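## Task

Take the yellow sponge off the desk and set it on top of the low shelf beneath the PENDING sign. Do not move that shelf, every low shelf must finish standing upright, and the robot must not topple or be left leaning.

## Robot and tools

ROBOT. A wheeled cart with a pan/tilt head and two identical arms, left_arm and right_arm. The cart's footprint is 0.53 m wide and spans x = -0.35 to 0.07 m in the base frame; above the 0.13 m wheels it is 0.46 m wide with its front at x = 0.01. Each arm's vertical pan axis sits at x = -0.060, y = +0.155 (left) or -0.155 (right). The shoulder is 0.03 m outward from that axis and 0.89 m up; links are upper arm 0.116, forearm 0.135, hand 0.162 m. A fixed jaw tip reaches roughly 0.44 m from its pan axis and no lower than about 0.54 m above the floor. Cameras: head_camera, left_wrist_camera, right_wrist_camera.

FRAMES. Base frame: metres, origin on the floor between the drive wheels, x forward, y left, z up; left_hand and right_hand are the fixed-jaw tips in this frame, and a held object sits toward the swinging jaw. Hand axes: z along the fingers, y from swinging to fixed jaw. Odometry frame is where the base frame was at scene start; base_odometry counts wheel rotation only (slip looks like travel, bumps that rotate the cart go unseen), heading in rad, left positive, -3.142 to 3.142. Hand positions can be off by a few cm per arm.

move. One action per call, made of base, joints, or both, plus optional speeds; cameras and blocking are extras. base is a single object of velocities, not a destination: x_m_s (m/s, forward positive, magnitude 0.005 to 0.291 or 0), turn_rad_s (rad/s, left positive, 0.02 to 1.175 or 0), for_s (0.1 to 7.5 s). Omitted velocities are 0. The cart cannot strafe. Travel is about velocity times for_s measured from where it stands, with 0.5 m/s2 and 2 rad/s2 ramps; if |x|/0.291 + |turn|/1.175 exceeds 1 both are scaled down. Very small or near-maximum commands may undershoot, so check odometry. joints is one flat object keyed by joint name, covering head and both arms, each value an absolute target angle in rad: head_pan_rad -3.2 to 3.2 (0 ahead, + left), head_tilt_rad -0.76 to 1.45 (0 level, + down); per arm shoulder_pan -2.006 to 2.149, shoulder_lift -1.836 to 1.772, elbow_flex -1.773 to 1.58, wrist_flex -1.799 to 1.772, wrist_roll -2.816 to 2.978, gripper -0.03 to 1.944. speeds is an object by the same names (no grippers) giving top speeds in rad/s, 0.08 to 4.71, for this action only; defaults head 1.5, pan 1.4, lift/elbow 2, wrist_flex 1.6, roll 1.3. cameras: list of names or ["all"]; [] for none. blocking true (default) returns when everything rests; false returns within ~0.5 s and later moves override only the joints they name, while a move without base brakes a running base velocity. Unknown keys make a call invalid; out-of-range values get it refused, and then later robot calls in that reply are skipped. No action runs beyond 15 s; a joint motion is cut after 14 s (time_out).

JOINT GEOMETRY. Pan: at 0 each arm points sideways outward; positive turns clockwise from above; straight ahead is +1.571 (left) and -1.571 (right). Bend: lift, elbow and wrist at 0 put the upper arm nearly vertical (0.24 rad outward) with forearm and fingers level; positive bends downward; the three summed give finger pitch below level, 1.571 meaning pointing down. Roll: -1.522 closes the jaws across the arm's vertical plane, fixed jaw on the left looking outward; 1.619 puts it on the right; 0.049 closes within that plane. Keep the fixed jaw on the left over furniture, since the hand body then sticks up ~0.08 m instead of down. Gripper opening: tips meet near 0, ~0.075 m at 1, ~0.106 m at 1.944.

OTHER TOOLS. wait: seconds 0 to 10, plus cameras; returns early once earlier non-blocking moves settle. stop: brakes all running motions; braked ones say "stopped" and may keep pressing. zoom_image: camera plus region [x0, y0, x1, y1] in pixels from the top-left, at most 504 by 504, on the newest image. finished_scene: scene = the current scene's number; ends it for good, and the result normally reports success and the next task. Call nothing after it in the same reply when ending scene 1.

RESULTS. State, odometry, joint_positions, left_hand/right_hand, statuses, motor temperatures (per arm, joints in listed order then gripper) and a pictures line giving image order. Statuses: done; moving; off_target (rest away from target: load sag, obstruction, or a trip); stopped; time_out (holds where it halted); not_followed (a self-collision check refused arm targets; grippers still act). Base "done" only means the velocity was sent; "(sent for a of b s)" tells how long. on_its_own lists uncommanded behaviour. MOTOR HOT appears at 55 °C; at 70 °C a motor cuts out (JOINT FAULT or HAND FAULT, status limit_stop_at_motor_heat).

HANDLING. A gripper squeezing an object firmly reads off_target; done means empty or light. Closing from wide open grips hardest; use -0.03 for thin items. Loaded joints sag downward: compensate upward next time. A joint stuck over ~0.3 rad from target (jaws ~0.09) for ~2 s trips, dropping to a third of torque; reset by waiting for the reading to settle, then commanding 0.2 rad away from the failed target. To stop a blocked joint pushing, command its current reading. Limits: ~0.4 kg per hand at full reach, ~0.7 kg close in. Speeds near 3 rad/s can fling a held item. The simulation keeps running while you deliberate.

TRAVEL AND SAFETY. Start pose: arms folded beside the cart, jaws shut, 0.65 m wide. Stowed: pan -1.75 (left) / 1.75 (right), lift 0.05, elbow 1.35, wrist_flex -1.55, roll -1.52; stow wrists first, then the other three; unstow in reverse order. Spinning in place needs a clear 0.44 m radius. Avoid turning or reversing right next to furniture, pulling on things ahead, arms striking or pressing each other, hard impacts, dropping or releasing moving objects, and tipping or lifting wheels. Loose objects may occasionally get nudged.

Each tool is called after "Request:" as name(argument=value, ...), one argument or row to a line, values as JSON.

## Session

Request:
move(
  joints={"head_pan_rad":0,"head_tilt_rad":0.3},
  cameras=["head_camera","left_wrist_camera","right_wrist_camera"],
)

Request:
move(
  joints={"head_pan_rad":-0.9},
  cameras=["head_camera"],
)

Request:
move(
  joints={"head_pan_rad":-1.8,"head_tilt_rad":0.2},
  cameras=["head_camera"],
)

Request:
move(
  joints={"head_pan_rad":-2.7,"head_tilt_rad":0.2},
  cameras=["head_camera"],
)

Request:
move(
  joints={"head_pan_rad":2.7,"head_tilt_rad":0.2},
  speeds={"head_pan_rad":4},
  cameras=["head_camera"],
)

Request:
move(
  joints={"head_pan_rad":1.8,"head_tilt_rad":0.2},
  cameras=["head_camera"],
)

Request:
move(
  joints={"head_pan_rad":0.9,"head_tilt_rad":0.3},
  cameras=["head_camera"],
)

Scene clock: 1.00 s.
Motor temperatures (°C): left_arm=[30 31 30 30 31 29] | right_arm=[29 27 26 27 29 27]
move: done
base_odometry: x=+0.000 y=+0.000 heading=+0.000
base_status: not commanded
joint_positions: head_pan_rad=+0.000 head_tilt_rad=+0.292 left_arm_shoulder_pan_rad=+0.002 left_arm_shoulder_lift_rad=-1.688 left_arm_elbow_flex_rad=+1.459 left_arm_wrist_flex_rad=+0.984 left_arm_wrist_roll_rad=-0.001 left_arm_gripper_rad=+0.000 right_arm_shoulder_pan_rad=+0.004 right_arm_shoulder_lift_rad=-1.732 right_arm_elbow_flex_rad=+1.485 right_arm_wrist_flex_rad=+1.015 right_arm_wrist_roll_rad=+0.000 right_arm_gripper_rad=+0.000
joint_status: all done
left_hand: x=-0.0597 y=+0.3120 z=+0.8286 quat_wxyz=(+0.397, -0.918, +0.023, +0.009) (m; base frame)
right_hand: x=-0.0607 y=-0.3093 z=+0.8243 quat_wxyz=(+0.009, +0.024, +0.920, -0.391) (m; base frame)
pictures: head_camera, left_wrist_camera, right_wrist_camera
Images, in order (width x height): head_camera 644x476, left_wrist_camera 644x476, right_wrist_camera 644x476.

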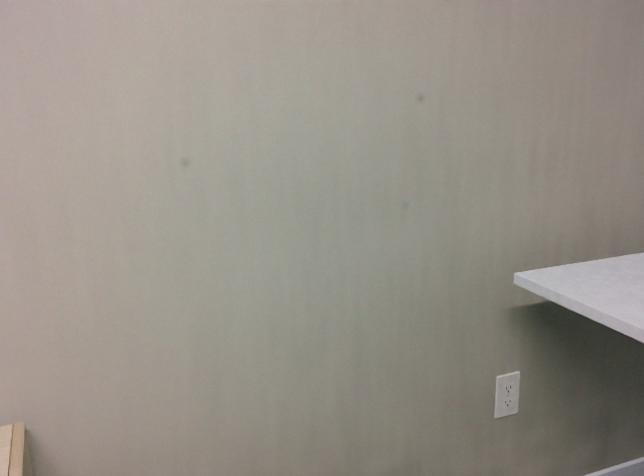

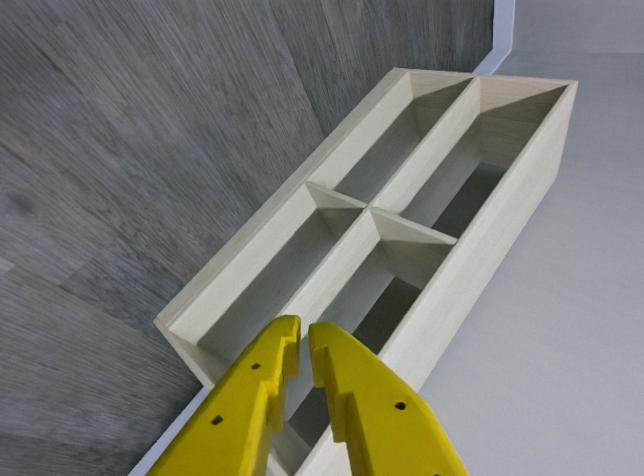

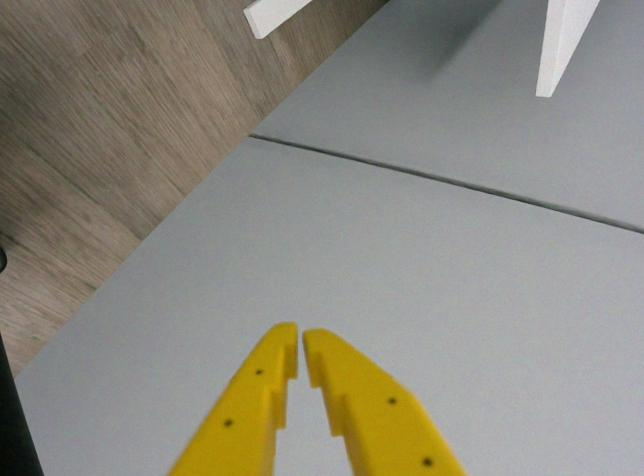

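Scene clock: 2.40 s.
move: done
base_odometry: x=+0.000 y=+0.000 heading=+0.000
base_status: not commanded
joint_positions: head_pan_rad=-0.891 head_tilt_rad=+0.292 left_arm_shoulder_pan_rad=+0.002 left_arm_shoulder_lift_rad=-1.688 left_arm_elbow_flex_rad=+1.459 left_arm_wrist_flex_rad=+0.984 left_arm_wrist_roll_rad=-0.001 left_arm_gripper_rad=+0.000 right_arm_shoulder_pan_rad=+0.004 right_arm_shoulder_lift_rad=-1.732 right_arm_elbow_flex_rad=+1.485 right_arm_wrist_flex_rad=+1.015 right_arm_wrist_roll_rad=+0.000 right_arm_gripper_rad=+0.000
joint_status: all done
left_hand: x=-0.0597 y=+0.3120 z=+0.8286 quat_wxyz=(+0.397, -0.918, +0.023, +0.009) (m; base frame)
right_hand: x=-0.0607 y=-0.3093 z=+0.8243 quat_wxyz=(+0.009, +0.024, +0.920, -0.391) (m; base frame)
pictures: head_camera
Images, in order (width x height): head_camera 644x476.

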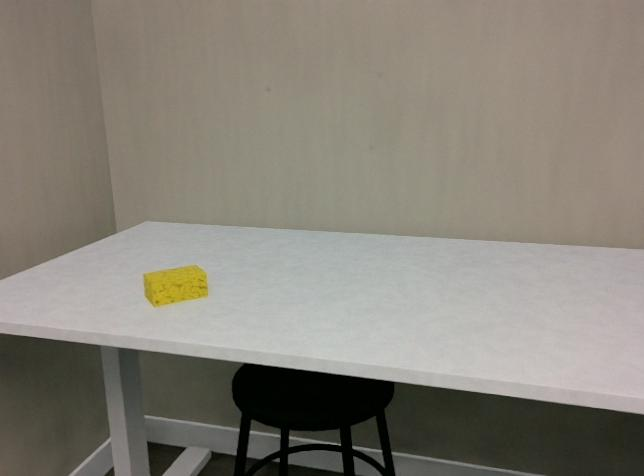

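Scene clock: 3.80 s.
move: done
base_odometry: x=+0.000 y=+0.000 heading=+0.000
base_status: not commanded
joint_positions: head_pan_rad=-1.790 head_tilt_rad=+0.212 left_arm_shoulder_pan_rad=+0.002 left_arm_shoulder_lift_rad=-1.688 left_arm_elbow_flex_rad=+1.459 left_arm_wrist_flex_rad=+0.984 left_arm_wrist_roll_rad=-0.001 left_arm_gripper_rad=+0.000 right_arm_shoulder_pan_rad=+0.004 right_arm_shoulder_lift_rad=-1.732 right_arm_elbow_flex_rad=+1.485 right_arm_wrist_flex_rad=+1.015 right_arm_wrist_roll_rad=+0.000 right_arm_gripper_rad=+0.000
joint_status: all done
left_hand: x=-0.0597 y=+0.3120 z=+0.8286 quat_wxyz=(+0.397, -0.918, +0.023, +0.009) (m; base frame)
right_hand: x=-0.0607 y=-0.3093 z=+0.8243 quat_wxyz=(+0.009, +0.024, +0.920, -0.391) (m; base frame)
pictures: head_camera
Images, in order (width x height): head_camera 644x476.

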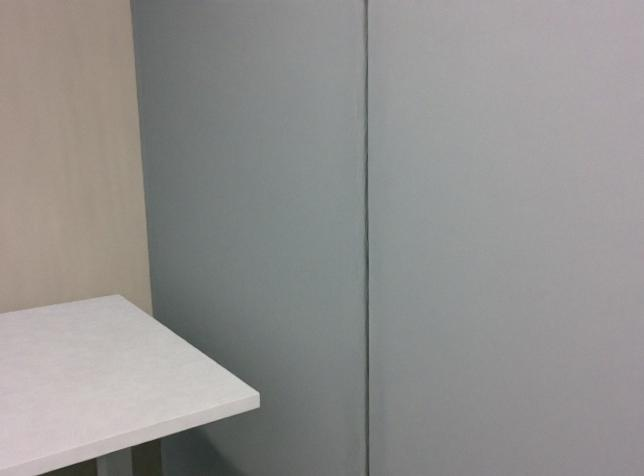

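Scene clock: 5.20 s.
move: done
base_odometry: x=+0.000 y=+0.000 heading=+0.000
base_status: not commanded
joint_positions: head_pan_rad=-2.691 head_tilt_rad=+0.212 left_arm_shoulder_pan_rad=+0.002 left_arm_shoulder_lift_rad=-1.688 left_arm_elbow_flex_rad=+1.459 left_arm_wrist_flex_rad=+0.984 left_arm_wrist_roll_rad=-0.001 left_arm_gripper_rad=+0.000 right_arm_shoulder_pan_rad=+0.004 right_arm_shoulder_lift_rad=-1.732 right_arm_elbow_flex_rad=+1.485 right_arm_wrist_flex_rad=+1.015 right_arm_wrist_roll_rad=+0.000 right_arm_gripper_rad=+0.000
joint_status: all done
left_hand: x=-0.0597 y=+0.3120 z=+0.8286 quat_wxyz=(+0.397, -0.918, +0.023, +0.009) (m; base frame)
right_hand: x=-0.0607 y=-0.3093 z=+0.8243 quat_wxyz=(+0.009, +0.024, +0.920, -0.391) (m; base frame)
pictures: head_camera
Images, in order (width x height): head_camera 644x476.

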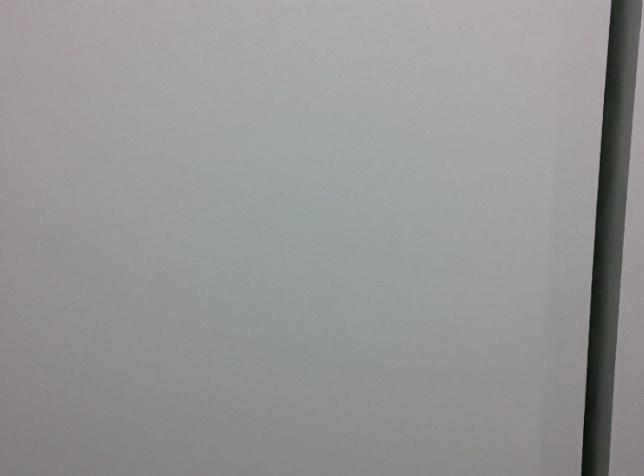

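Scene clock: 7.27 s.
move: done
base_odometry: x=+0.000 y=+0.000 heading=+0.000
base_status: not commanded
joint_positions: head_pan_rad=+2.689 head_tilt_rad=+0.212 left_arm_shoulder_pan_rad=+0.002 left_arm_shoulder_lift_rad=-1.688 left_arm_elbow_flex_rad=+1.459 left_arm_wrist_flex_rad=+0.984 left_arm_wrist_roll_rad=-0.001 left_arm_gripper_rad=+0.000 right_arm_shoulder_pan_rad=+0.004 right_arm_shoulder_lift_rad=-1.732 right_arm_elbow_flex_rad=+1.485 right_arm_wrist_flex_rad=+1.015 right_arm_wrist_roll_rad=+0.000 right_arm_gripper_rad=+0.000
joint_status: all done
left_hand: x=-0.0597 y=+0.3120 z=+0.8286 quat_wxyz=(+0.397, -0.918, +0.023, +0.009) (m; base frame)
right_hand: x=-0.0607 y=-0.3093 z=+0.8243 quat_wxyz=(+0.009, +0.024, +0.920, -0.391) (m; base frame)
pictures: head_camera
Images, in order (width x height): head_camera 644x476.

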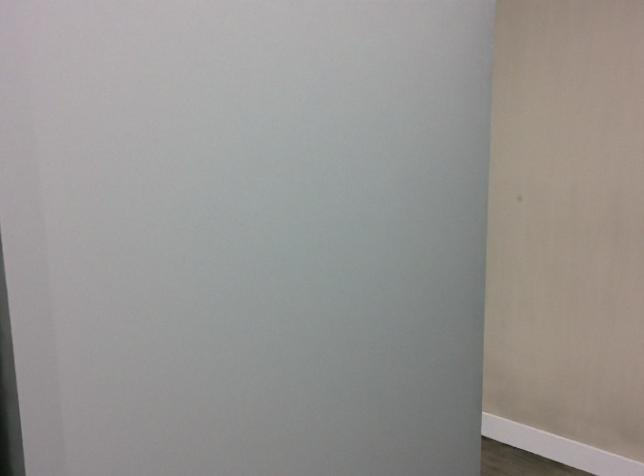

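Scene clock: 8.67 s.
move: done
base_odometry: x=+0.000 y=+0.000 heading=+0.000
base_status: not commanded
joint_positions: head_pan_rad=+1.809 head_tilt_rad=+0.212 left_arm_shoulder_pan_rad=+0.002 left_arm_shoulder_lift_rad=-1.688 left_arm_elbow_flex_rad=+1.459 left_arm_wrist_flex_rad=+0.984 left_arm_wrist_roll_rad=-0.001 left_arm_gripper_rad=+0.000 right_arm_shoulder_pan_rad=+0.004 right_arm_shoulder_lift_rad=-1.732 right_arm_elbow_flex_rad=+1.485 right_arm_wrist_flex_rad=+1.015 right_arm_wrist_roll_rad=+0.000 right_arm_gripper_rad=+0.000
joint_status: all done
left_hand: x=-0.0597 y=+0.3120 z=+0.8286 quat_wxyz=(+0.397, -0.918, +0.023, +0.009) (m; base frame)
right_hand: x=-0.0607 y=-0.3093 z=+0.8243 quat_wxyz=(+0.009, +0.024, +0.920, -0.391) (m; base frame)
pictures: head_camera
Images, in order (width x height): head_camera 644x476.

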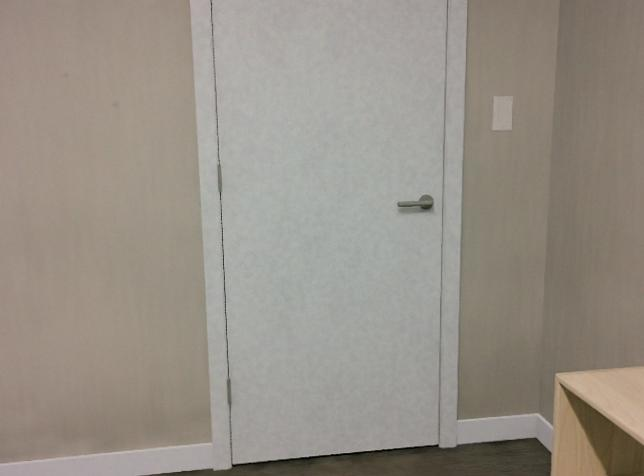

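Scene clock: 10.07 s.
move: done
base_odometry: x=+0.000 y=+0.000 heading=+0.000
base_status: not commanded
joint_positions: head_pan_rad=+0.910 head_tilt_rad=+0.292 left_arm_shoulder_pan_rad=+0.002 left_arm_shoulder_lift_rad=-1.688 left_arm_elbow_flex_rad=+1.459 left_arm_wrist_flex_rad=+0.984 left_arm_wrist_roll_rad=-0.001 left_arm_gripper_rad=+0.000 right_arm_shoulder_pan_rad=+0.004 right_arm_shoulder_lift_rad=-1.732 right_arm_elbow_flex_rad=+1.485 right_arm_wrist_flex_rad=+1.015 right_arm_wrist_roll_rad=+0.000 right_arm_gripper_rad=+0.000
joint_status: all done
left_hand: x=-0.0597 y=+0.3120 z=+0.8286 quat_wxyz=(+0.397, -0.918, +0.023, +0.009) (m; base frame)
right_hand: x=-0.0607 y=-0.3093 z=+0.8243 quat_wxyz=(+0.009, +0.024, +0.920, -0.391) (m; base frame)
pictures: head_camera
Images, in order (width x height): head_camera 644x476.

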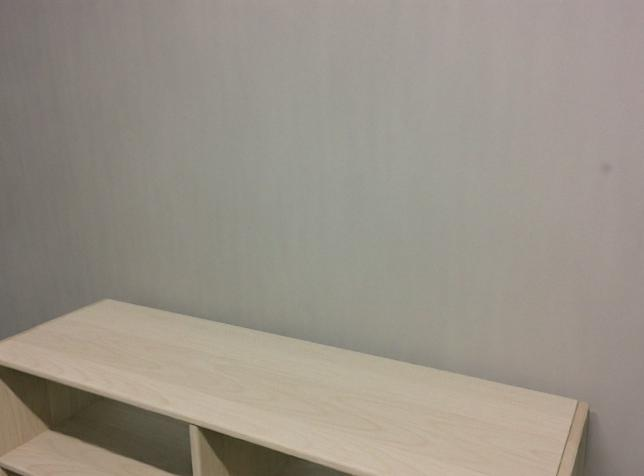

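Request:
move(
  joints={"head_pan_rad":1.0,"head_tilt_rad":-0.15},
  cameras=["head_camera"],
)

Request:
move(
  joints={"head_pan_rad":-1.0,"head_tilt_rad":0.6},
  cameras=["head_camera"],
)

Request:
move(
  joints={"head_pan_rad":0.9,"head_tilt_rad":0.6},
  cameras=["head_camera"],
)

Request:
move(
  joints={"head_pan_rad":-2.0,"head_tilt_rad":0.8},
  cameras=["head_camera"],
)

Scene clock: 18.70 s.
move: done
base_odometry: x=+0.000 y=+0.000 heading=+0.000
base_status: not commanded
joint_positions: head_pan_rad=+0.989 head_tilt_rad=-0.141 left_arm_shoulder_pan_rad=+0.002 left_arm_shoulder_lift_rad=-1.688 left_arm_elbow_flex_rad=+1.459 left_arm_wrist_flex_rad=+0.984 left_arm_wrist_roll_rad=-0.001 left_arm_gripper_rad=+0.000 right_arm_shoulder_pan_rad=+0.004 right_arm_shoulder_lift_rad=-1.732 right_arm_elbow_flex_rad=+1.485 right_arm_wrist_flex_rad=+1.015 right_arm_wrist_roll_rad=+0.000 right_arm_gripper_rad=+0.000
joint_status: all done
left_hand: x=-0.0597 y=+0.3120 z=+0.8286 quat_wxyz=(+0.397, -0.918, +0.023, +0.009) (m; base frame)
right_hand: x=-0.0607 y=-0.3093 z=+0.8243 quat_wxyz=(+0.009, +0.024, +0.920, -0.391) (m; base frame)
pictures: head_camera
Images, in order (width x height): head_camera 644x476.

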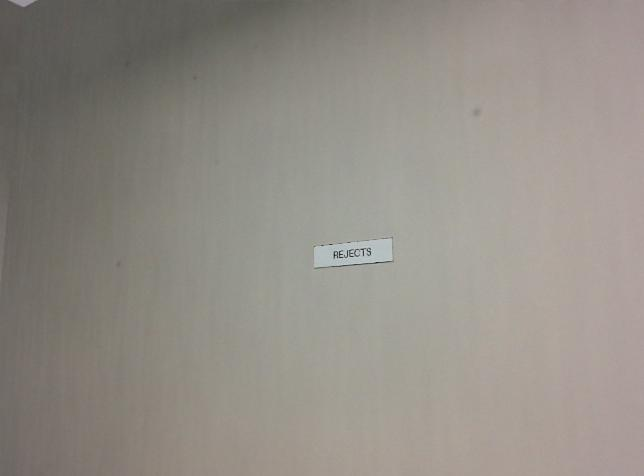

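Scene clock: 20.83 s.
move: done
base_odometry: x=+0.000 y=+0.000 heading=+0.000
base_status: not commanded
joint_positions: head_pan_rad=-0.991 head_tilt_rad=+0.593 left_arm_shoulder_pan_rad=+0.002 left_arm_shoulder_lift_rad=-1.688 left_arm_elbow_flex_rad=+1.459 left_arm_wrist_flex_rad=+0.984 left_arm_wrist_roll_rad=-0.001 left_arm_gripper_rad=+0.000 right_arm_shoulder_pan_rad=+0.004 right_arm_shoulder_lift_rad=-1.732 right_arm_elbow_flex_rad=+1.485 right_arm_wrist_flex_rad=+1.015 right_arm_wrist_roll_rad=+0.000 right_arm_gripper_rad=+0.000
joint_status: all done
left_hand: x=-0.0597 y=+0.3120 z=+0.8286 quat_wxyz=(+0.397, -0.918, +0.023, +0.009) (m; base frame)
right_hand: x=-0.0607 y=-0.3093 z=+0.8243 quat_wxyz=(+0.009, +0.024, +0.920, -0.391) (m; base frame)
pictures: head_camera
Images, in order (width x height): head_camera 644x476.

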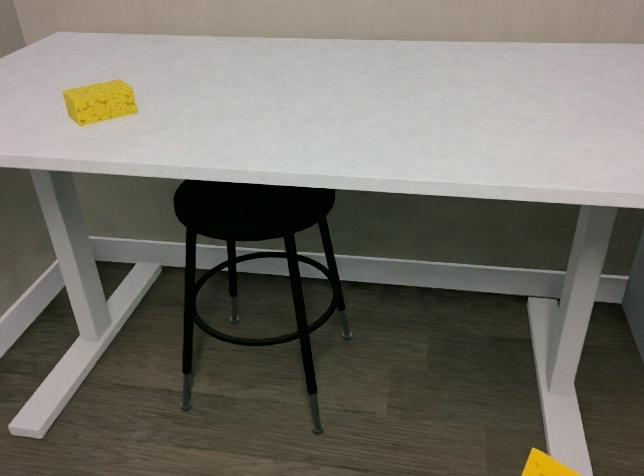

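Scene clock: 22.90 s.
move: done
base_odometry: x=+0.000 y=+0.000 heading=+0.000
base_status: not commanded
joint_positions: head_pan_rad=+0.890 head_tilt_rad=+0.593 left_arm_shoulder_pan_rad=+0.002 left_arm_shoulder_lift_rad=-1.688 left_arm_elbow_flex_rad=+1.459 left_arm_wrist_flex_rad=+0.984 left_arm_wrist_roll_rad=-0.001 left_arm_gripper_rad=+0.000 right_arm_shoulder_pan_rad=+0.004 right_arm_shoulder_lift_rad=-1.732 right_arm_elbow_flex_rad=+1.485 right_arm_wrist_flex_rad=+1.015 right_arm_wrist_roll_rad=+0.000 right_arm_gripper_rad=+0.000
joint_status: all done
left_hand: x=-0.0597 y=+0.3120 z=+0.8286 quat_wxyz=(+0.397, -0.918, +0.023, +0.009) (m; base frame)
right_hand: x=-0.0607 y=-0.3093 z=+0.8243 quat_wxyz=(+0.009, +0.024, +0.920, -0.391) (m; base frame)
pictures: head_camera
Images, in order (width x height): head_camera 644x476.

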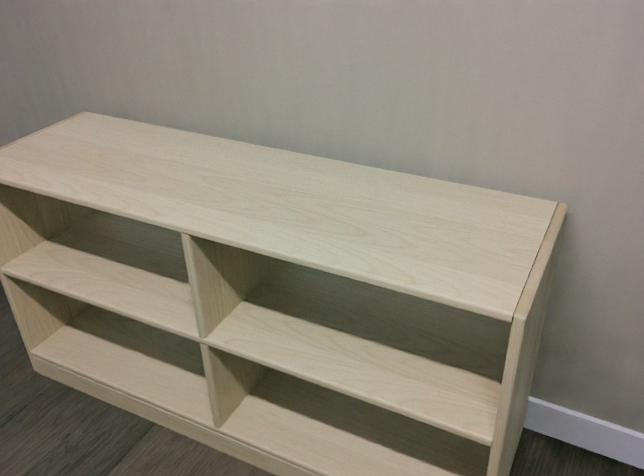

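Scene clock: 25.63 s.
move: done
base_odometry: x=+0.000 y=+0.000 heading=+0.000
base_status: not commanded
joint_positions: head_pan_rad=-1.991 head_tilt_rad=+0.794 left_arm_shoulder_pan_rad=+0.002 left_arm_shoulder_lift_rad=-1.688 left_arm_elbow_flex_rad=+1.459 left_arm_wrist_flex_rad=+0.984 left_arm_wrist_roll_rad=-0.001 left_arm_gripper_rad=+0.000 right_arm_shoulder_pan_rad=+0.004 right_arm_shoulder_lift_rad=-1.732 right_arm_elbow_flex_rad=+1.485 right_arm_wrist_flex_rad=+1.015 right_arm_wrist_roll_rad=+0.000 right_arm_gripper_rad=+0.000
joint_status: all done
left_hand: x=-0.0597 y=+0.3120 z=+0.8286 quat_wxyz=(+0.397, -0.918, +0.023, +0.009) (m; base frame)
right_hand: x=-0.0607 y=-0.3093 z=+0.8243 quat_wxyz=(+0.009, +0.024, +0.920, -0.391) (m; base frame)
pictures: head_camera
Images, in order (width x height): head_camera 644x476.

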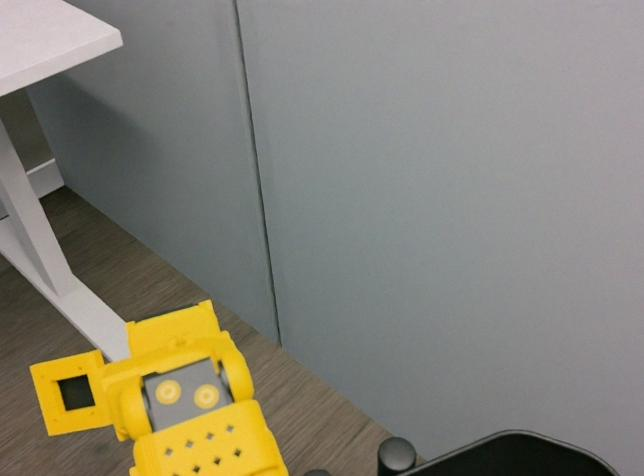

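Request:
move(
  base={"turn_rad_s":-0.4,"for_s":0.6},
)

Request:
move(
  base={"x_m_s":0.2,"for_s":2.35},
)

Request:
move(
  base={"turn_rad_s":-0.6,"for_s":1.47},
  joints={"head_pan_rad":0,"head_tilt_rad":0.6},
  cameras=["head_camera"],
)

Request:
move(
  joints={"head_pan_rad":0.3,"head_tilt_rad":0.6,"left_arm_shoulder_lift_rad":-1.0,"left_arm_elbow_flex_rad":0.9,"left_arm_wrist_flex_rad":0.5},
  cameras=["head_camera"],
)

Scene clock: 80.77 s.
move: done
base_odometry: x=+0.000 y=+0.000 heading=-0.240
base_status: done (sent for 0.6 of 0.6 s)
joint_positions: head_pan_rad=-1.991 head_tilt_rad=+0.794 left_arm_shoulder_pan_rad=-0.004 left_arm_shoulder_lift_rad=-1.688 left_arm_elbow_flex_rad=+1.459 left_arm_wrist_flex_rad=+0.984 left_arm_wrist_roll_rad=-0.001 left_arm_gripper_rad=+0.000 right_arm_shoulder_pan_rad=+0.003 right_arm_shoulder_lift_rad=-1.732 right_arm_elbow_flex_rad=+1.485 right_arm_wrist_flex_rad=+1.015 right_arm_wrist_roll_rad=+0.000 right_arm_gripper_rad=+0.000
joint_status: not commanded
left_hand: x=-0.0607 y=+0.3120 z=+0.8286 quat_wxyz=(+0.397, -0.918, +0.021, +0.011) (m; base frame)
right_hand: x=-0.0604 y=-0.3093 z=+0.8243 quat_wxyz=(+0.009, +0.024, +0.920, -0.391) (m; base frame)
pictures: none

Scene clock: 84.20 s.
move: done
base_odometry: x=+0.460 y=-0.114 heading=-0.241
base_status: done (sent for 2.37 of 2.37 s)
joint_positions: head_pan_rad=-1.991 head_tilt_rad=+0.794 left_arm_shoulder_pan_rad=-0.001 left_arm_shoulder_lift_rad=-1.688 left_arm_elbow_flex_rad=+1.459 left_arm_wrist_flex_rad=+0.984 left_arm_wrist_roll_rad=-0.001 left_arm_gripper_rad=+0.000 right_arm_shoulder_pan_rad=+0.001 right_arm_shoulder_lift_rad=-1.732 right_arm_elbow_flex_rad=+1.485 right_arm_wrist_flex_rad=+1.015 right_arm_wrist_roll_rad=+0.000 right_arm_gripper_rad=+0.000
joint_status: not commanded
left_hand: x=-0.0602 y=+0.3120 z=+0.8286 quat_wxyz=(+0.397, -0.918, +0.022, +0.010) (m; base frame)
right_hand: x=-0.0602 y=-0.3093 z=+0.8243 quat_wxyz=(+0.009, +0.023, +0.920, -0.391) (m; base frame)
pictures: none

Scene clock: 86.33 s.
move: done
base_odometry: x=+0.459 y=-0.113 heading=-1.119
base_status: done (sent for 1.47 of 1.47 s)
joint_positions: head_pan_rad=-0.011 head_tilt_rad=+0.613 left_arm_shoulder_pan_rad=+0.003 left_arm_shoulder_lift_rad=-1.688 left_arm_elbow_flex_rad=+1.459 left_arm_wrist_flex_rad=+0.984 left_arm_wrist_roll_rad=-0.001 left_arm_gripper_rad=+0.000 right_arm_shoulder_pan_rad=+0.004 right_arm_shoulder_lift_rad=-1.732 right_arm_elbow_flex_rad=+1.485 right_arm_wrist_flex_rad=+1.015 right_arm_wrist_roll_rad=+0.000 right_arm_gripper_rad=+0.000
joint_status: all done
left_hand: x=-0.0595 y=+0.3120 z=+0.8286 quat_wxyz=(+0.397, -0.918, +0.024, +0.009) (m; base frame)
right_hand: x=-0.0607 y=-0.3093 z=+0.8243 quat_wxyz=(+0.009, +0.024, +0.920, -0.391) (m; base frame)
pictures: head_camera
Images, in order (width x height): head_camera 644x476.

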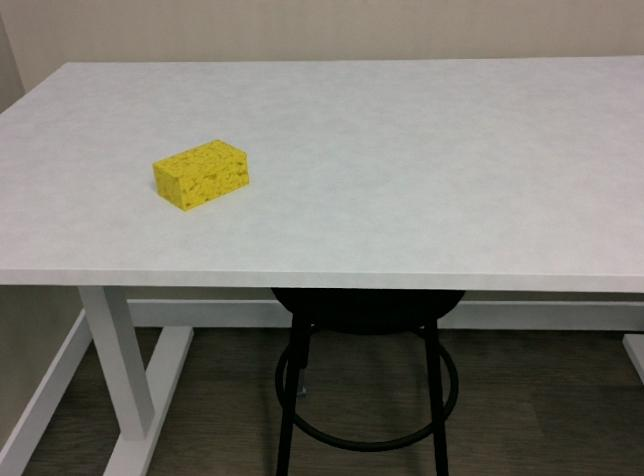

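Scene clock: 87.60 s.
move: done
base_odometry: x=+0.459 y=-0.113 heading=-1.119
base_status: not commanded
joint_positions: head_pan_rad=+0.290 head_tilt_rad=+0.613 left_arm_shoulder_pan_rad=+0.003 left_arm_shoulder_lift_rad=-1.004 left_arm_elbow_flex_rad=+0.939 left_arm_wrist_flex_rad=+0.514 left_arm_wrist_roll_rad=-0.001 left_arm_gripper_rad=+0.000 right_arm_shoulder_pan_rad=+0.004 right_arm_shoulder_lift_rad=-1.732 right_arm_elbow_flex_rad=+1.485 right_arm_wrist_flex_rad=+1.015 right_arm_wrist_roll_rad=+0.000 right_arm_gripper_rad=+0.000
joint_status: all done
left_hand: x=-0.0593 y=+0.3809 z=+0.9151 quat_wxyz=(+0.532, -0.847, +0.022, +0.012) (m; base frame)
right_hand: x=-0.0607 y=-0.3093 z=+0.8243 quat_wxyz=(+0.009, +0.024, +0.920, -0.391) (m; base frame)
pictures: head_camera
Images, in order (width x height): head_camera 644x476.

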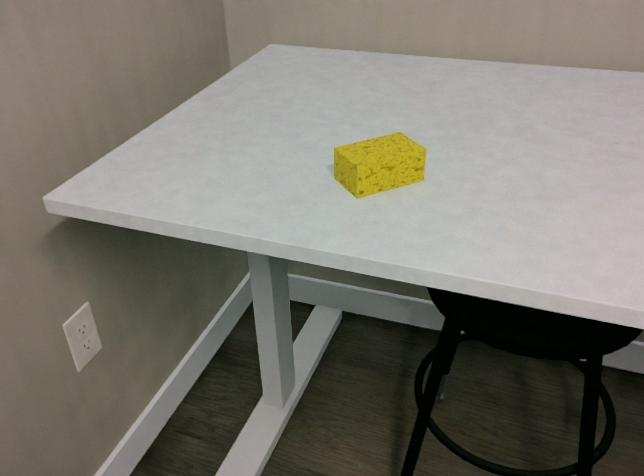

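Request:
move(
  joints={"left_arm_shoulder_pan_rad":1.5,"left_arm_wrist_roll_rad":-2.45,"left_arm_gripper_rad":1.94,"head_pan_rad":0.01,"head_tilt_rad":0.6},
  base={"x_m_s":0.2,"for_s":1.75},
  cameras=["head_camera"],
)

Scene clock: 113.10 s.
move: done
base_odometry: x=+0.613 y=-0.432 heading=-1.122
base_status: done (sent for 1.77 of 1.77 s)
joint_positions: head_pan_rad=+0.020 head_tilt_rad=+0.613 left_arm_shoulder_pan_rad=+1.494 left_arm_shoulder_lift_rad=-1.003 left_arm_elbow_flex_rad=+0.939 left_arm_wrist_flex_rad=+0.514 left_arm_wrist_roll_rad=-2.446 left_arm_gripper_rad=+1.925 right_arm_shoulder_pan_rad=+0.001 right_arm_shoulder_lift_rad=-1.732 right_arm_elbow_flex_rad=+1.485 right_arm_wrist_flex_rad=+1.015 right_arm_wrist_roll_rad=+0.000 right_arm_gripper_rad=+0.000
joint_status: all done
left_hand: x=+0.1710 y=+0.1775 z=+0.9275 quat_wxyz=(+0.466, +0.348, +0.772, +0.255) (m; base frame)
right_hand: x=-0.0602 y=-0.3093 z=+0.8243 quat_wxyz=(+0.009, +0.023, +0.920, -0.391) (m; base frame)
pictures: head_camera
Images, in order (width x height): head_camera 644x476.

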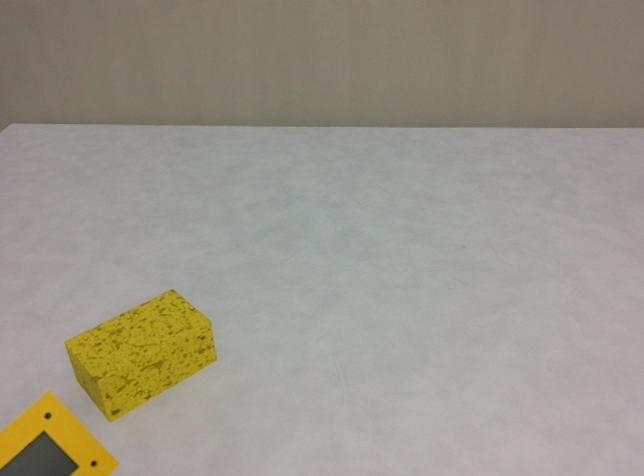

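Request:
move(
  base={"x_m_s":0.15,"for_s":1.03},
  joints={"head_pan_rad":0.3,"head_tilt_rad":0.9},
)

Request:
move(
  joints={"left_arm_shoulder_lift_rad":0.38,"left_arm_elbow_flex_rad":-0.504,"left_arm_wrist_flex_rad":1.08,"left_arm_shoulder_pan_rad":1.34,"left_arm_wrist_roll_rad":-2.6},
  cameras=["head_camera","left_wrist_camera"],
)

Scene clock: 131.63 s.
move: done
base_odometry: x=+0.680 y=-0.572 heading=-1.121
base_status: done (sent for 1.03 of 1.03 s)
joint_positions: head_pan_rad=+0.290 head_tilt_rad=+0.894 left_arm_shoulder_pan_rad=+1.494 left_arm_shoulder_lift_rad=-1.003 left_arm_elbow_flex_rad=+0.939 left_arm_wrist_flex_rad=+0.514 left_arm_wrist_roll_rad=-2.446 left_arm_gripper_rad=+1.925 right_arm_shoulder_pan_rad=+0.004 right_arm_shoulder_lift_rad=-1.732 right_arm_elbow_flex_rad=+1.485 right_arm_wrist_flex_rad=+1.015 right_arm_wrist_roll_rad=+0.000 right_arm_gripper_rad=+0.000
joint_status: all done
left_hand: x=+0.1710 y=+0.1775 z=+0.9275 quat_wxyz=(+0.466, +0.348, +0.772, +0.255) (m; base frame)
right_hand: x=-0.0607 y=-0.3093 z=+0.8243 quat_wxyz=(+0.009, +0.024, +0.920, -0.391) (m; base frame)
pictures: none

Scene clock: 133.30 s.
move: done
base_odometry: x=+0.680 y=-0.572 heading=-1.121
base_status: not commanded
joint_positions: head_pan_rad=+0.290 head_tilt_rad=+0.894 left_arm_shoulder_pan_rad=+1.344 left_arm_shoulder_lift_rad=+0.387 left_arm_elbow_flex_rad=-0.469 left_arm_wrist_flex_rad=+1.076 left_arm_wrist_roll_rad=-2.596 left_arm_gripper_rad=+1.925 right_arm_shoulder_pan_rad=+0.004 right_arm_shoulder_lift_rad=-1.732 right_arm_elbow_flex_rad=+1.485 right_arm_wrist_flex_rad=+1.015 right_arm_wrist_roll_rad=+0.000 right_arm_gripper_rad=+0.000
joint_status: all done
left_hand: x=+0.2569 y=+0.2321 z=+0.8730 quat_wxyz=(+0.226, +0.394, +0.874, +0.172) (m; base frame)
right_hand: x=-0.0607 y=-0.3093 z=+0.8243 quat_wxyz=(+0.009, +0.024, +0.920, -0.391) (m; base frame)
pictures: head_camera, left_wrist_camera
Images, in order (width x height): head_camera 644x476, left_wrist_camera 644x476.

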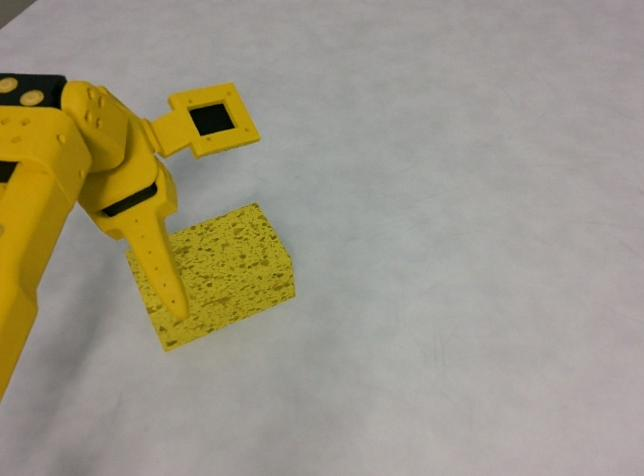

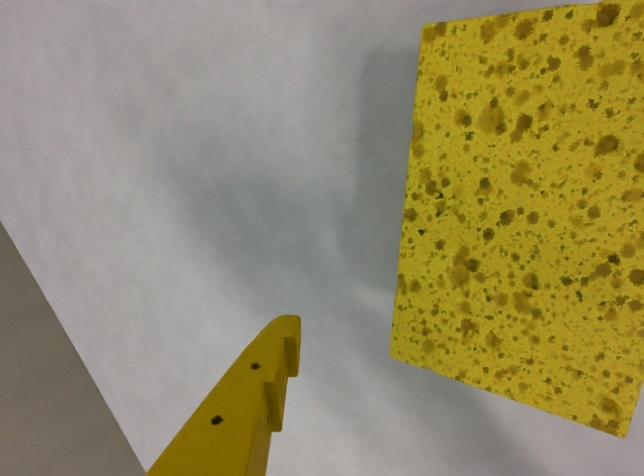

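Request:
move(
  joints={"left_arm_shoulder_pan_rad":1.445,"left_arm_wrist_roll_rad":-2.55,"left_arm_shoulder_lift_rad":0.56,"left_arm_elbow_flex_rad":-0.6,"left_arm_wrist_flex_rad":0.98},
  cameras=["head_camera","left_wrist_camera"],
)

Scene clock: 153.27 s.
move: done
base_odometry: x=+0.680 y=-0.572 heading=-1.121
base_status: not commanded
joint_positions: head_pan_rad=+0.290 head_tilt_rad=+0.894 left_arm_shoulder_pan_rad=+1.439 left_arm_shoulder_lift_rad=+0.571 left_arm_elbow_flex_rad=-0.564 left_arm_wrist_flex_rad=+0.990 left_arm_wrist_roll_rad=-2.556 left_arm_gripper_rad=+1.925 right_arm_shoulder_pan_rad=+0.004 right_arm_shoulder_lift_rad=-1.732 right_arm_elbow_flex_rad=+1.485 right_arm_wrist_flex_rad=+1.015 right_arm_wrist_roll_rad=+0.000 right_arm_gripper_rad=+0.000
joint_status: all done
left_hand: x=+0.2790 y=+0.2040 z=+0.8466 quat_wxyz=(+0.236, +0.418, +0.863, +0.156) (m; base frame)
right_hand: x=-0.0607 y=-0.3093 z=+0.8243 quat_wxyz=(+0.009, +0.024, +0.920, -0.391) (m; base frame)
pictures: head_camera, left_wrist_camera
Images, in order (width x height): head_camera 644x476, left_wrist_camera 644x476.

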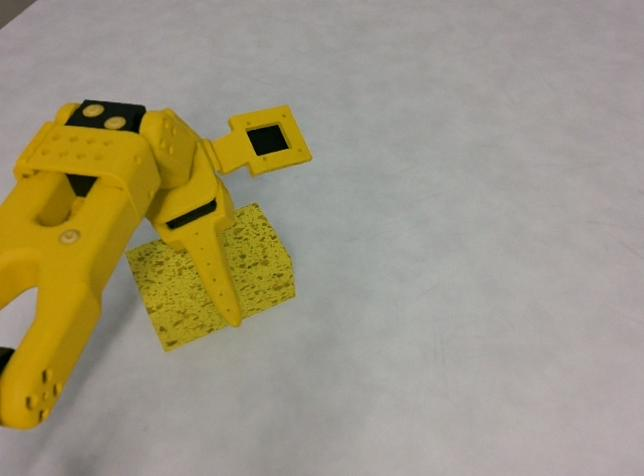

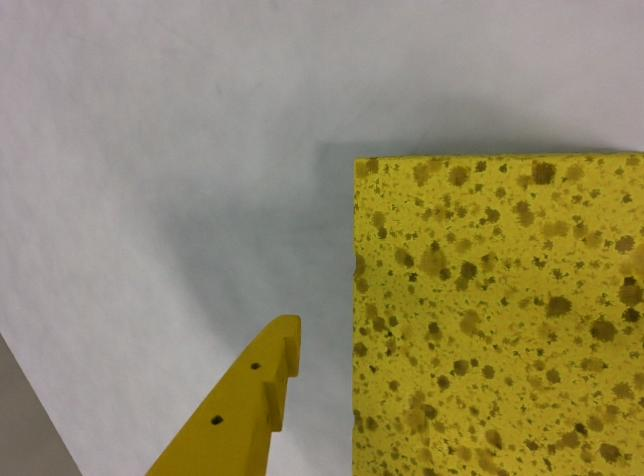

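Request:
move(
  joints={"left_arm_shoulder_lift_rad":0.78,"left_arm_elbow_flex_rad":-0.64,"left_arm_wrist_flex_rad":0.84},
  speeds={"left_arm_shoulder_lift_rad":0.5,"left_arm_elbow_flex_rad":0.18,"left_arm_wrist_flex_rad":0.35},
  cameras=["head_camera","left_wrist_camera"],
)

Scene clock: 161.37 s.
move: done
base_odometry: x=+0.680 y=-0.572 heading=-1.121
base_status: not commanded
joint_positions: head_pan_rad=+0.290 head_tilt_rad=+0.894 left_arm_shoulder_pan_rad=+1.439 left_arm_shoulder_lift_rad=+0.794 left_arm_elbow_flex_rad=-0.605 left_arm_wrist_flex_rad=+0.850 left_arm_wrist_roll_rad=-2.555 left_arm_gripper_rad=+1.925 right_arm_shoulder_pan_rad=+0.004 right_arm_shoulder_lift_rad=-1.732 right_arm_elbow_flex_rad=+1.485 right_arm_wrist_flex_rad=+1.015 right_arm_wrist_roll_rad=+0.000 right_arm_gripper_rad=+0.000
joint_status: all done
left_hand: x=+0.2874 y=+0.2052 z=+0.7979 quat_wxyz=(+0.220, +0.420, +0.869, +0.145) (m; base frame)
right_hand: x=-0.0607 y=-0.3093 z=+0.8243 quat_wxyz=(+0.009, +0.024, +0.920, -0.391) (m; base frame)
pictures: head_camera, left_wrist_camera
Images, in order (width x height): head_camera 644x476, left_wrist_camera 644x476.

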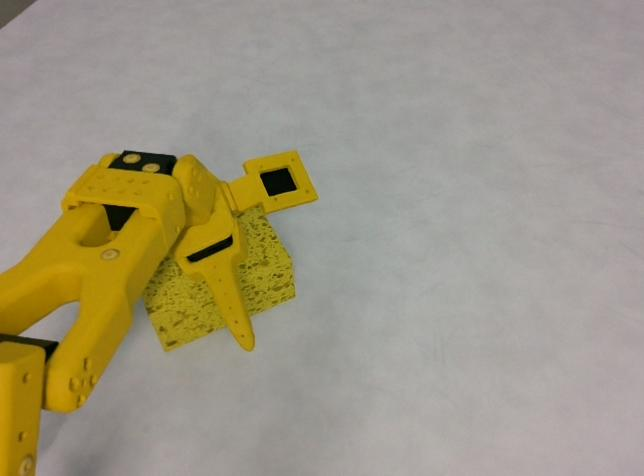

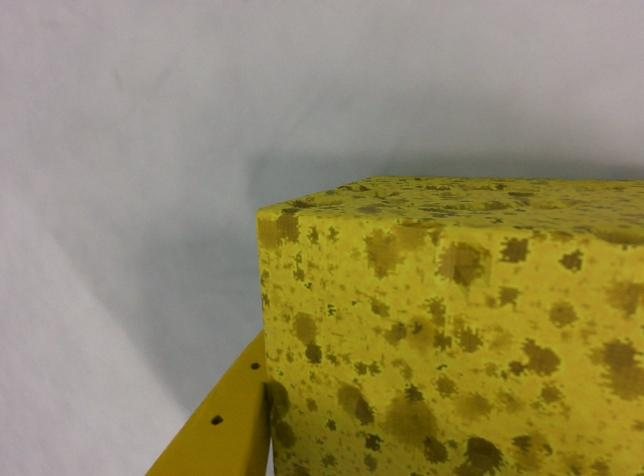

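Request:
move(
  joints={"left_arm_shoulder_pan_rad":1.36,"left_arm_wrist_roll_rad":-2.63},
  speeds={"left_arm_shoulder_pan_rad":0.5,"left_arm_wrist_roll_rad":0.5},
  cameras=["head_camera","left_wrist_camera"],
)

Scene clock: 172.57 s.
move: done
base_odometry: x=+0.680 y=-0.572 heading=-1.121
base_status: not commanded
joint_positions: head_pan_rad=+0.290 head_tilt_rad=+0.894 left_arm_shoulder_pan_rad=+1.365 left_arm_shoulder_lift_rad=+0.794 left_arm_elbow_flex_rad=-0.605 left_arm_wrist_flex_rad=+0.850 left_arm_wrist_roll_rad=-2.627 left_arm_gripper_rad=+1.925 right_arm_shoulder_pan_rad=+0.004 right_arm_shoulder_lift_rad=-1.732 right_arm_elbow_flex_rad=+1.485 right_arm_wrist_flex_rad=+1.015 right_arm_wrist_roll_rad=+0.000 right_arm_gripper_rad=+0.000
joint_status: all done
left_hand: x=+0.2831 y=+0.2301 z=+0.7981 quat_wxyz=(+0.209, +0.419, +0.869, +0.160) (m; base frame)
right_hand: x=-0.0607 y=-0.3093 z=+0.8243 quat_wxyz=(+0.009, +0.024, +0.920, -0.391) (m; base frame)
pictures: head_camera, left_wrist_camera
Images, in order (width x height): head_camera 644x476, left_wrist_camera 644x476.

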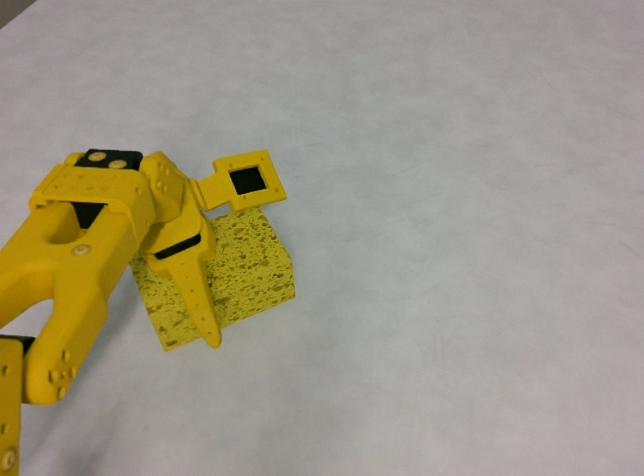

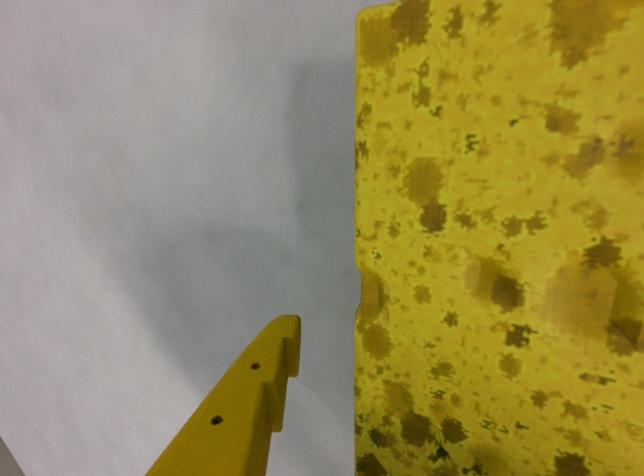

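Great: centred. Lower slightly and close.

Request:
move(
  joints={"left_arm_shoulder_lift_rad":0.83},
  speeds={"left_arm_shoulder_lift_rad":0.3},
)

Request:
move(
  joints={"left_arm_gripper_rad":0.8},
)

Request:
move(
  joints={"left_arm_gripper_rad":1.0,"left_arm_shoulder_lift_rad":0.25},
  speeds={"left_arm_shoulder_lift_rad":0.6},
  cameras=["head_camera","left_wrist_camera"],
)

Scene clock: 181.10 s.
move: done
base_odometry: x=+0.680 y=-0.572 heading=-1.121
base_status: not commanded
joint_positions: head_pan_rad=+0.290 head_tilt_rad=+0.894 left_arm_shoulder_pan_rad=+1.365 left_arm_shoulder_lift_rad=+0.844 left_arm_elbow_flex_rad=-0.607 left_arm_wrist_flex_rad=+0.850 left_arm_wrist_roll_rad=-2.627 left_arm_gripper_rad=+1.925 right_arm_shoulder_pan_rad=+0.004 right_arm_shoulder_lift_rad=-1.732 right_arm_elbow_flex_rad=+1.485 right_arm_wrist_flex_rad=+1.015 right_arm_wrist_roll_rad=+0.000 right_arm_gripper_rad=+0.000
joint_status: all done
left_hand: x=+0.2782 y=+0.2291 z=+0.7823 quat_wxyz=(+0.190, +0.422, +0.874, +0.146) (m; base frame)
right_hand: x=-0.0607 y=-0.3093 z=+0.8243 quat_wxyz=(+0.009, +0.024, +0.920, -0.391) (m; base frame)
pictures: none

Scene clock: 182.20 s.
move: off_target
base_odometry: x=+0.680 y=-0.572 heading=-1.121
base_status: not commanded
joint_positions: head_pan_rad=+0.290 head_tilt_rad=+0.894 left_arm_shoulder_pan_rad=+1.365 left_arm_shoulder_lift_rad=+0.830 left_arm_elbow_flex_rad=-0.633 left_arm_wrist_flex_rad=+0.850 left_arm_wrist_roll_rad=-2.627 left_arm_gripper_rad=+1.017 right_arm_shoulder_pan_rad=+0.003 right_arm_shoulder_lift_rad=-1.732 right_arm_elbow_flex_rad=+1.485 right_arm_wrist_flex_rad=+1.015 right_arm_wrist_roll_rad=+0.000 right_arm_gripper_rad=+0.000
joint_status: left_arm_gripper_rad off_target (ended at +1.016, target +0.800)
left_hand: x=+0.2838 y=+0.2303 z=+0.7923 quat_wxyz=(+0.205, +0.420, +0.870, +0.158) (m; base frame)
right_hand: x=-0.0604 y=-0.3093 z=+0.8243 quat_wxyz=(+0.009, +0.024, +0.920, -0.391) (m; base frame)
pictures: none

Scene clock: 183.73 s.
move: off_target
base_odometry: x=+0.680 y=-0.572 heading=-1.121
base_status: not commanded
joint_positions: head_pan_rad=+0.290 head_tilt_rad=+0.894 left_arm_shoulder_pan_rad=+1.365 left_arm_shoulder_lift_rad=+0.312 left_arm_elbow_flex_rad=-0.633 left_arm_wrist_flex_rad=+0.850 left_arm_wrist_roll_rad=-2.636 left_arm_gripper_rad=+1.057 right_arm_shoulder_pan_rad=+0.004 right_arm_shoulder_lift_rad=-1.732 right_arm_elbow_flex_rad=+1.485 right_arm_wrist_flex_rad=+1.015 right_arm_wrist_roll_rad=+0.000 right_arm_gripper_rad=+0.000
joint_status: left_arm_gripper_rad off_target (ended at +1.057, target +1.000); the others done
left_hand: x=+0.2918 y=+0.2319 z=+0.9650 quat_wxyz=(+0.393, +0.381, +0.779, +0.305) (m; base frame)
right_hand: x=-0.0607 y=-0.3093 z=+0.8243 quat_wxyz=(+0.009, +0.024, +0.920, -0.391) (m; base frame)
pictures: head_camera, left_wrist_camera
Images, in order (width x height): head_camera 644x476, left_wrist_camera 644x476.

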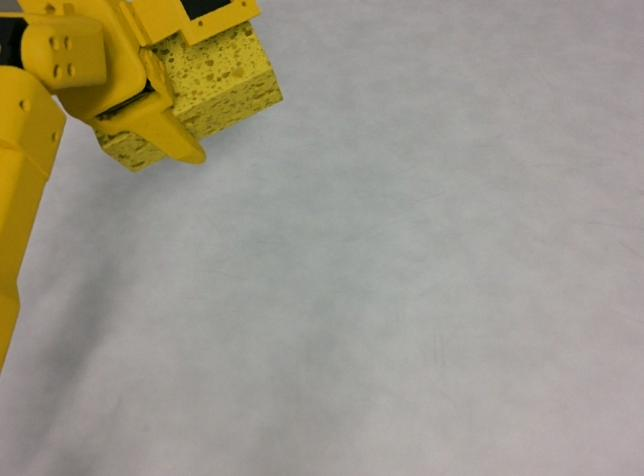

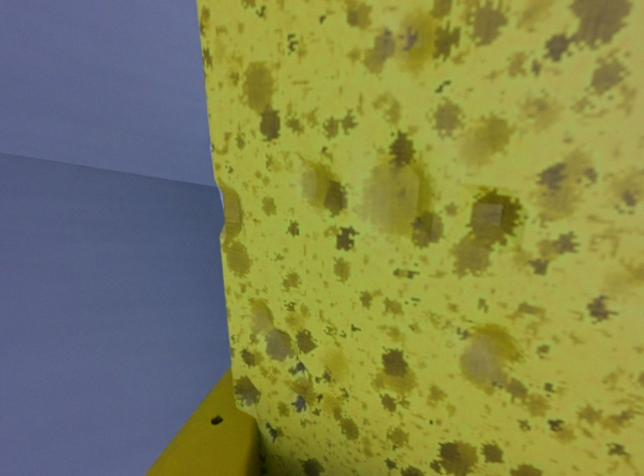

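Request:
move(
  joints={"left_arm_gripper_rad":0.95,"left_arm_shoulder_lift_rad":-0.5,"left_arm_elbow_flex_rad":0.3,"left_arm_wrist_flex_rad":0.77,"left_arm_shoulder_pan_rad":1.45,"head_pan_rad":0,"head_tilt_rad":0.5},
  speeds={"left_arm_shoulder_lift_rad":0.8,"left_arm_elbow_flex_rad":0.9},
  base={"x_m_s":-0.2,"for_s":3.55},
)

Request:
move(
  base={"turn_rad_s":-0.7,"for_s":4.16},
  cameras=["head_camera","left_wrist_camera"],
)

Scene clock: 201.67 s.
move: off_target
base_odometry: x=+0.369 y=+0.070 heading=-1.117
base_status: done (sent for 3.57 of 3.57 s)
joint_positions: head_pan_rad=+0.009 head_tilt_rad=+0.513 left_arm_shoulder_pan_rad=+1.442 left_arm_shoulder_lift_rad=-0.463 left_arm_elbow_flex_rad=+0.306 left_arm_wrist_flex_rad=+0.784 left_arm_wrist_roll_rad=-2.636 left_arm_gripper_rad=+1.057 right_arm_shoulder_pan_rad=-0.002 right_arm_shoulder_lift_rad=-1.732 right_arm_elbow_flex_rad=+1.485 right_arm_wrist_flex_rad=+1.015 right_arm_wrist_roll_rad=+0.000 right_arm_gripper_rad=+0.000
joint_status: left_arm_gripper_rad off_target (ended at +1.057, target +0.950); the others done
left_hand: x=+0.2090 y=+0.1934 z=+0.9449 quat_wxyz=(+0.369, +0.421, +0.785, +0.265) (m; base frame)
right_hand: x=-0.0597 y=-0.3093 z=+0.8243 quat_wxyz=(+0.010, +0.021, +0.920, -0.390) (m; base frame)
pictures: none

Scene clock: 206.57 s.
move: done
base_odometry: x=+0.368 y=+0.071 heading=+2.248
base_status: done (sent for 4.17 of 4.17 s)
joint_positions: head_pan_rad=+0.009 head_tilt_rad=+0.513 left_arm_shoulder_pan_rad=+1.450 left_arm_shoulder_lift_rad=-0.463 left_arm_elbow_flex_rad=+0.306 left_arm_wrist_flex_rad=+0.784 left_arm_wrist_roll_rad=-2.636 left_arm_gripper_rad=+1.057 right_arm_shoulder_pan_rad=+0.003 right_arm_shoulder_lift_rad=-1.732 right_arm_elbow_flex_rad=+1.485 right_arm_wrist_flex_rad=+1.015 right_arm_wrist_roll_rad=+0.000 right_arm_gripper_rad=+0.000
joint_status: not commanded
left_hand: x=+0.2093 y=+0.1913 z=+0.9449 quat_wxyz=(+0.370, +0.424, +0.783, +0.263) (m; base frame)
right_hand: x=-0.0604 y=-0.3093 z=+0.8243 quat_wxyz=(+0.009, +0.024, +0.920, -0.391) (m; base frame)
pictures: head_camera, left_wrist_camera
Images, in order (width x height): head_camera 644x476, left_wrist_camera 644x476.

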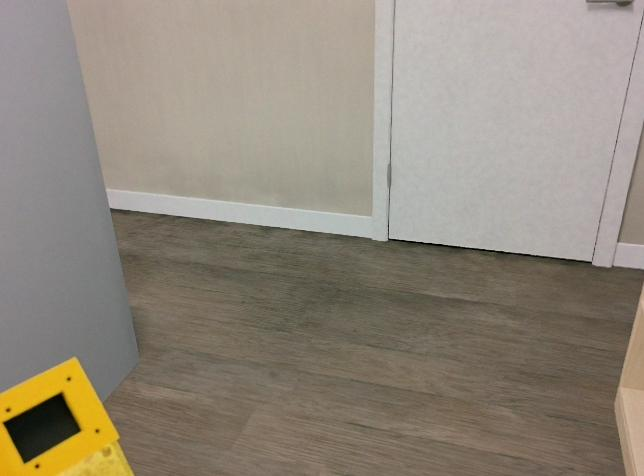

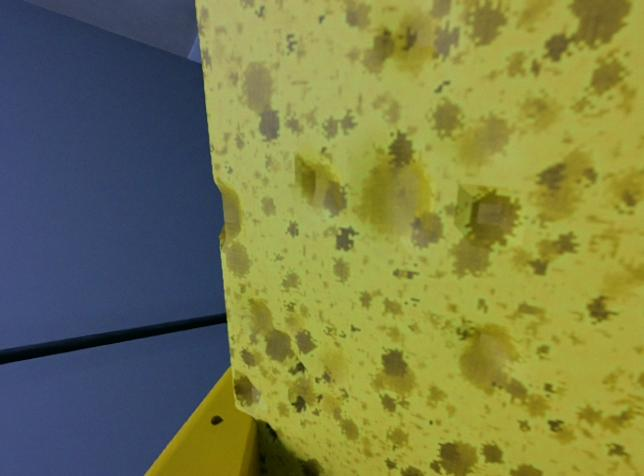

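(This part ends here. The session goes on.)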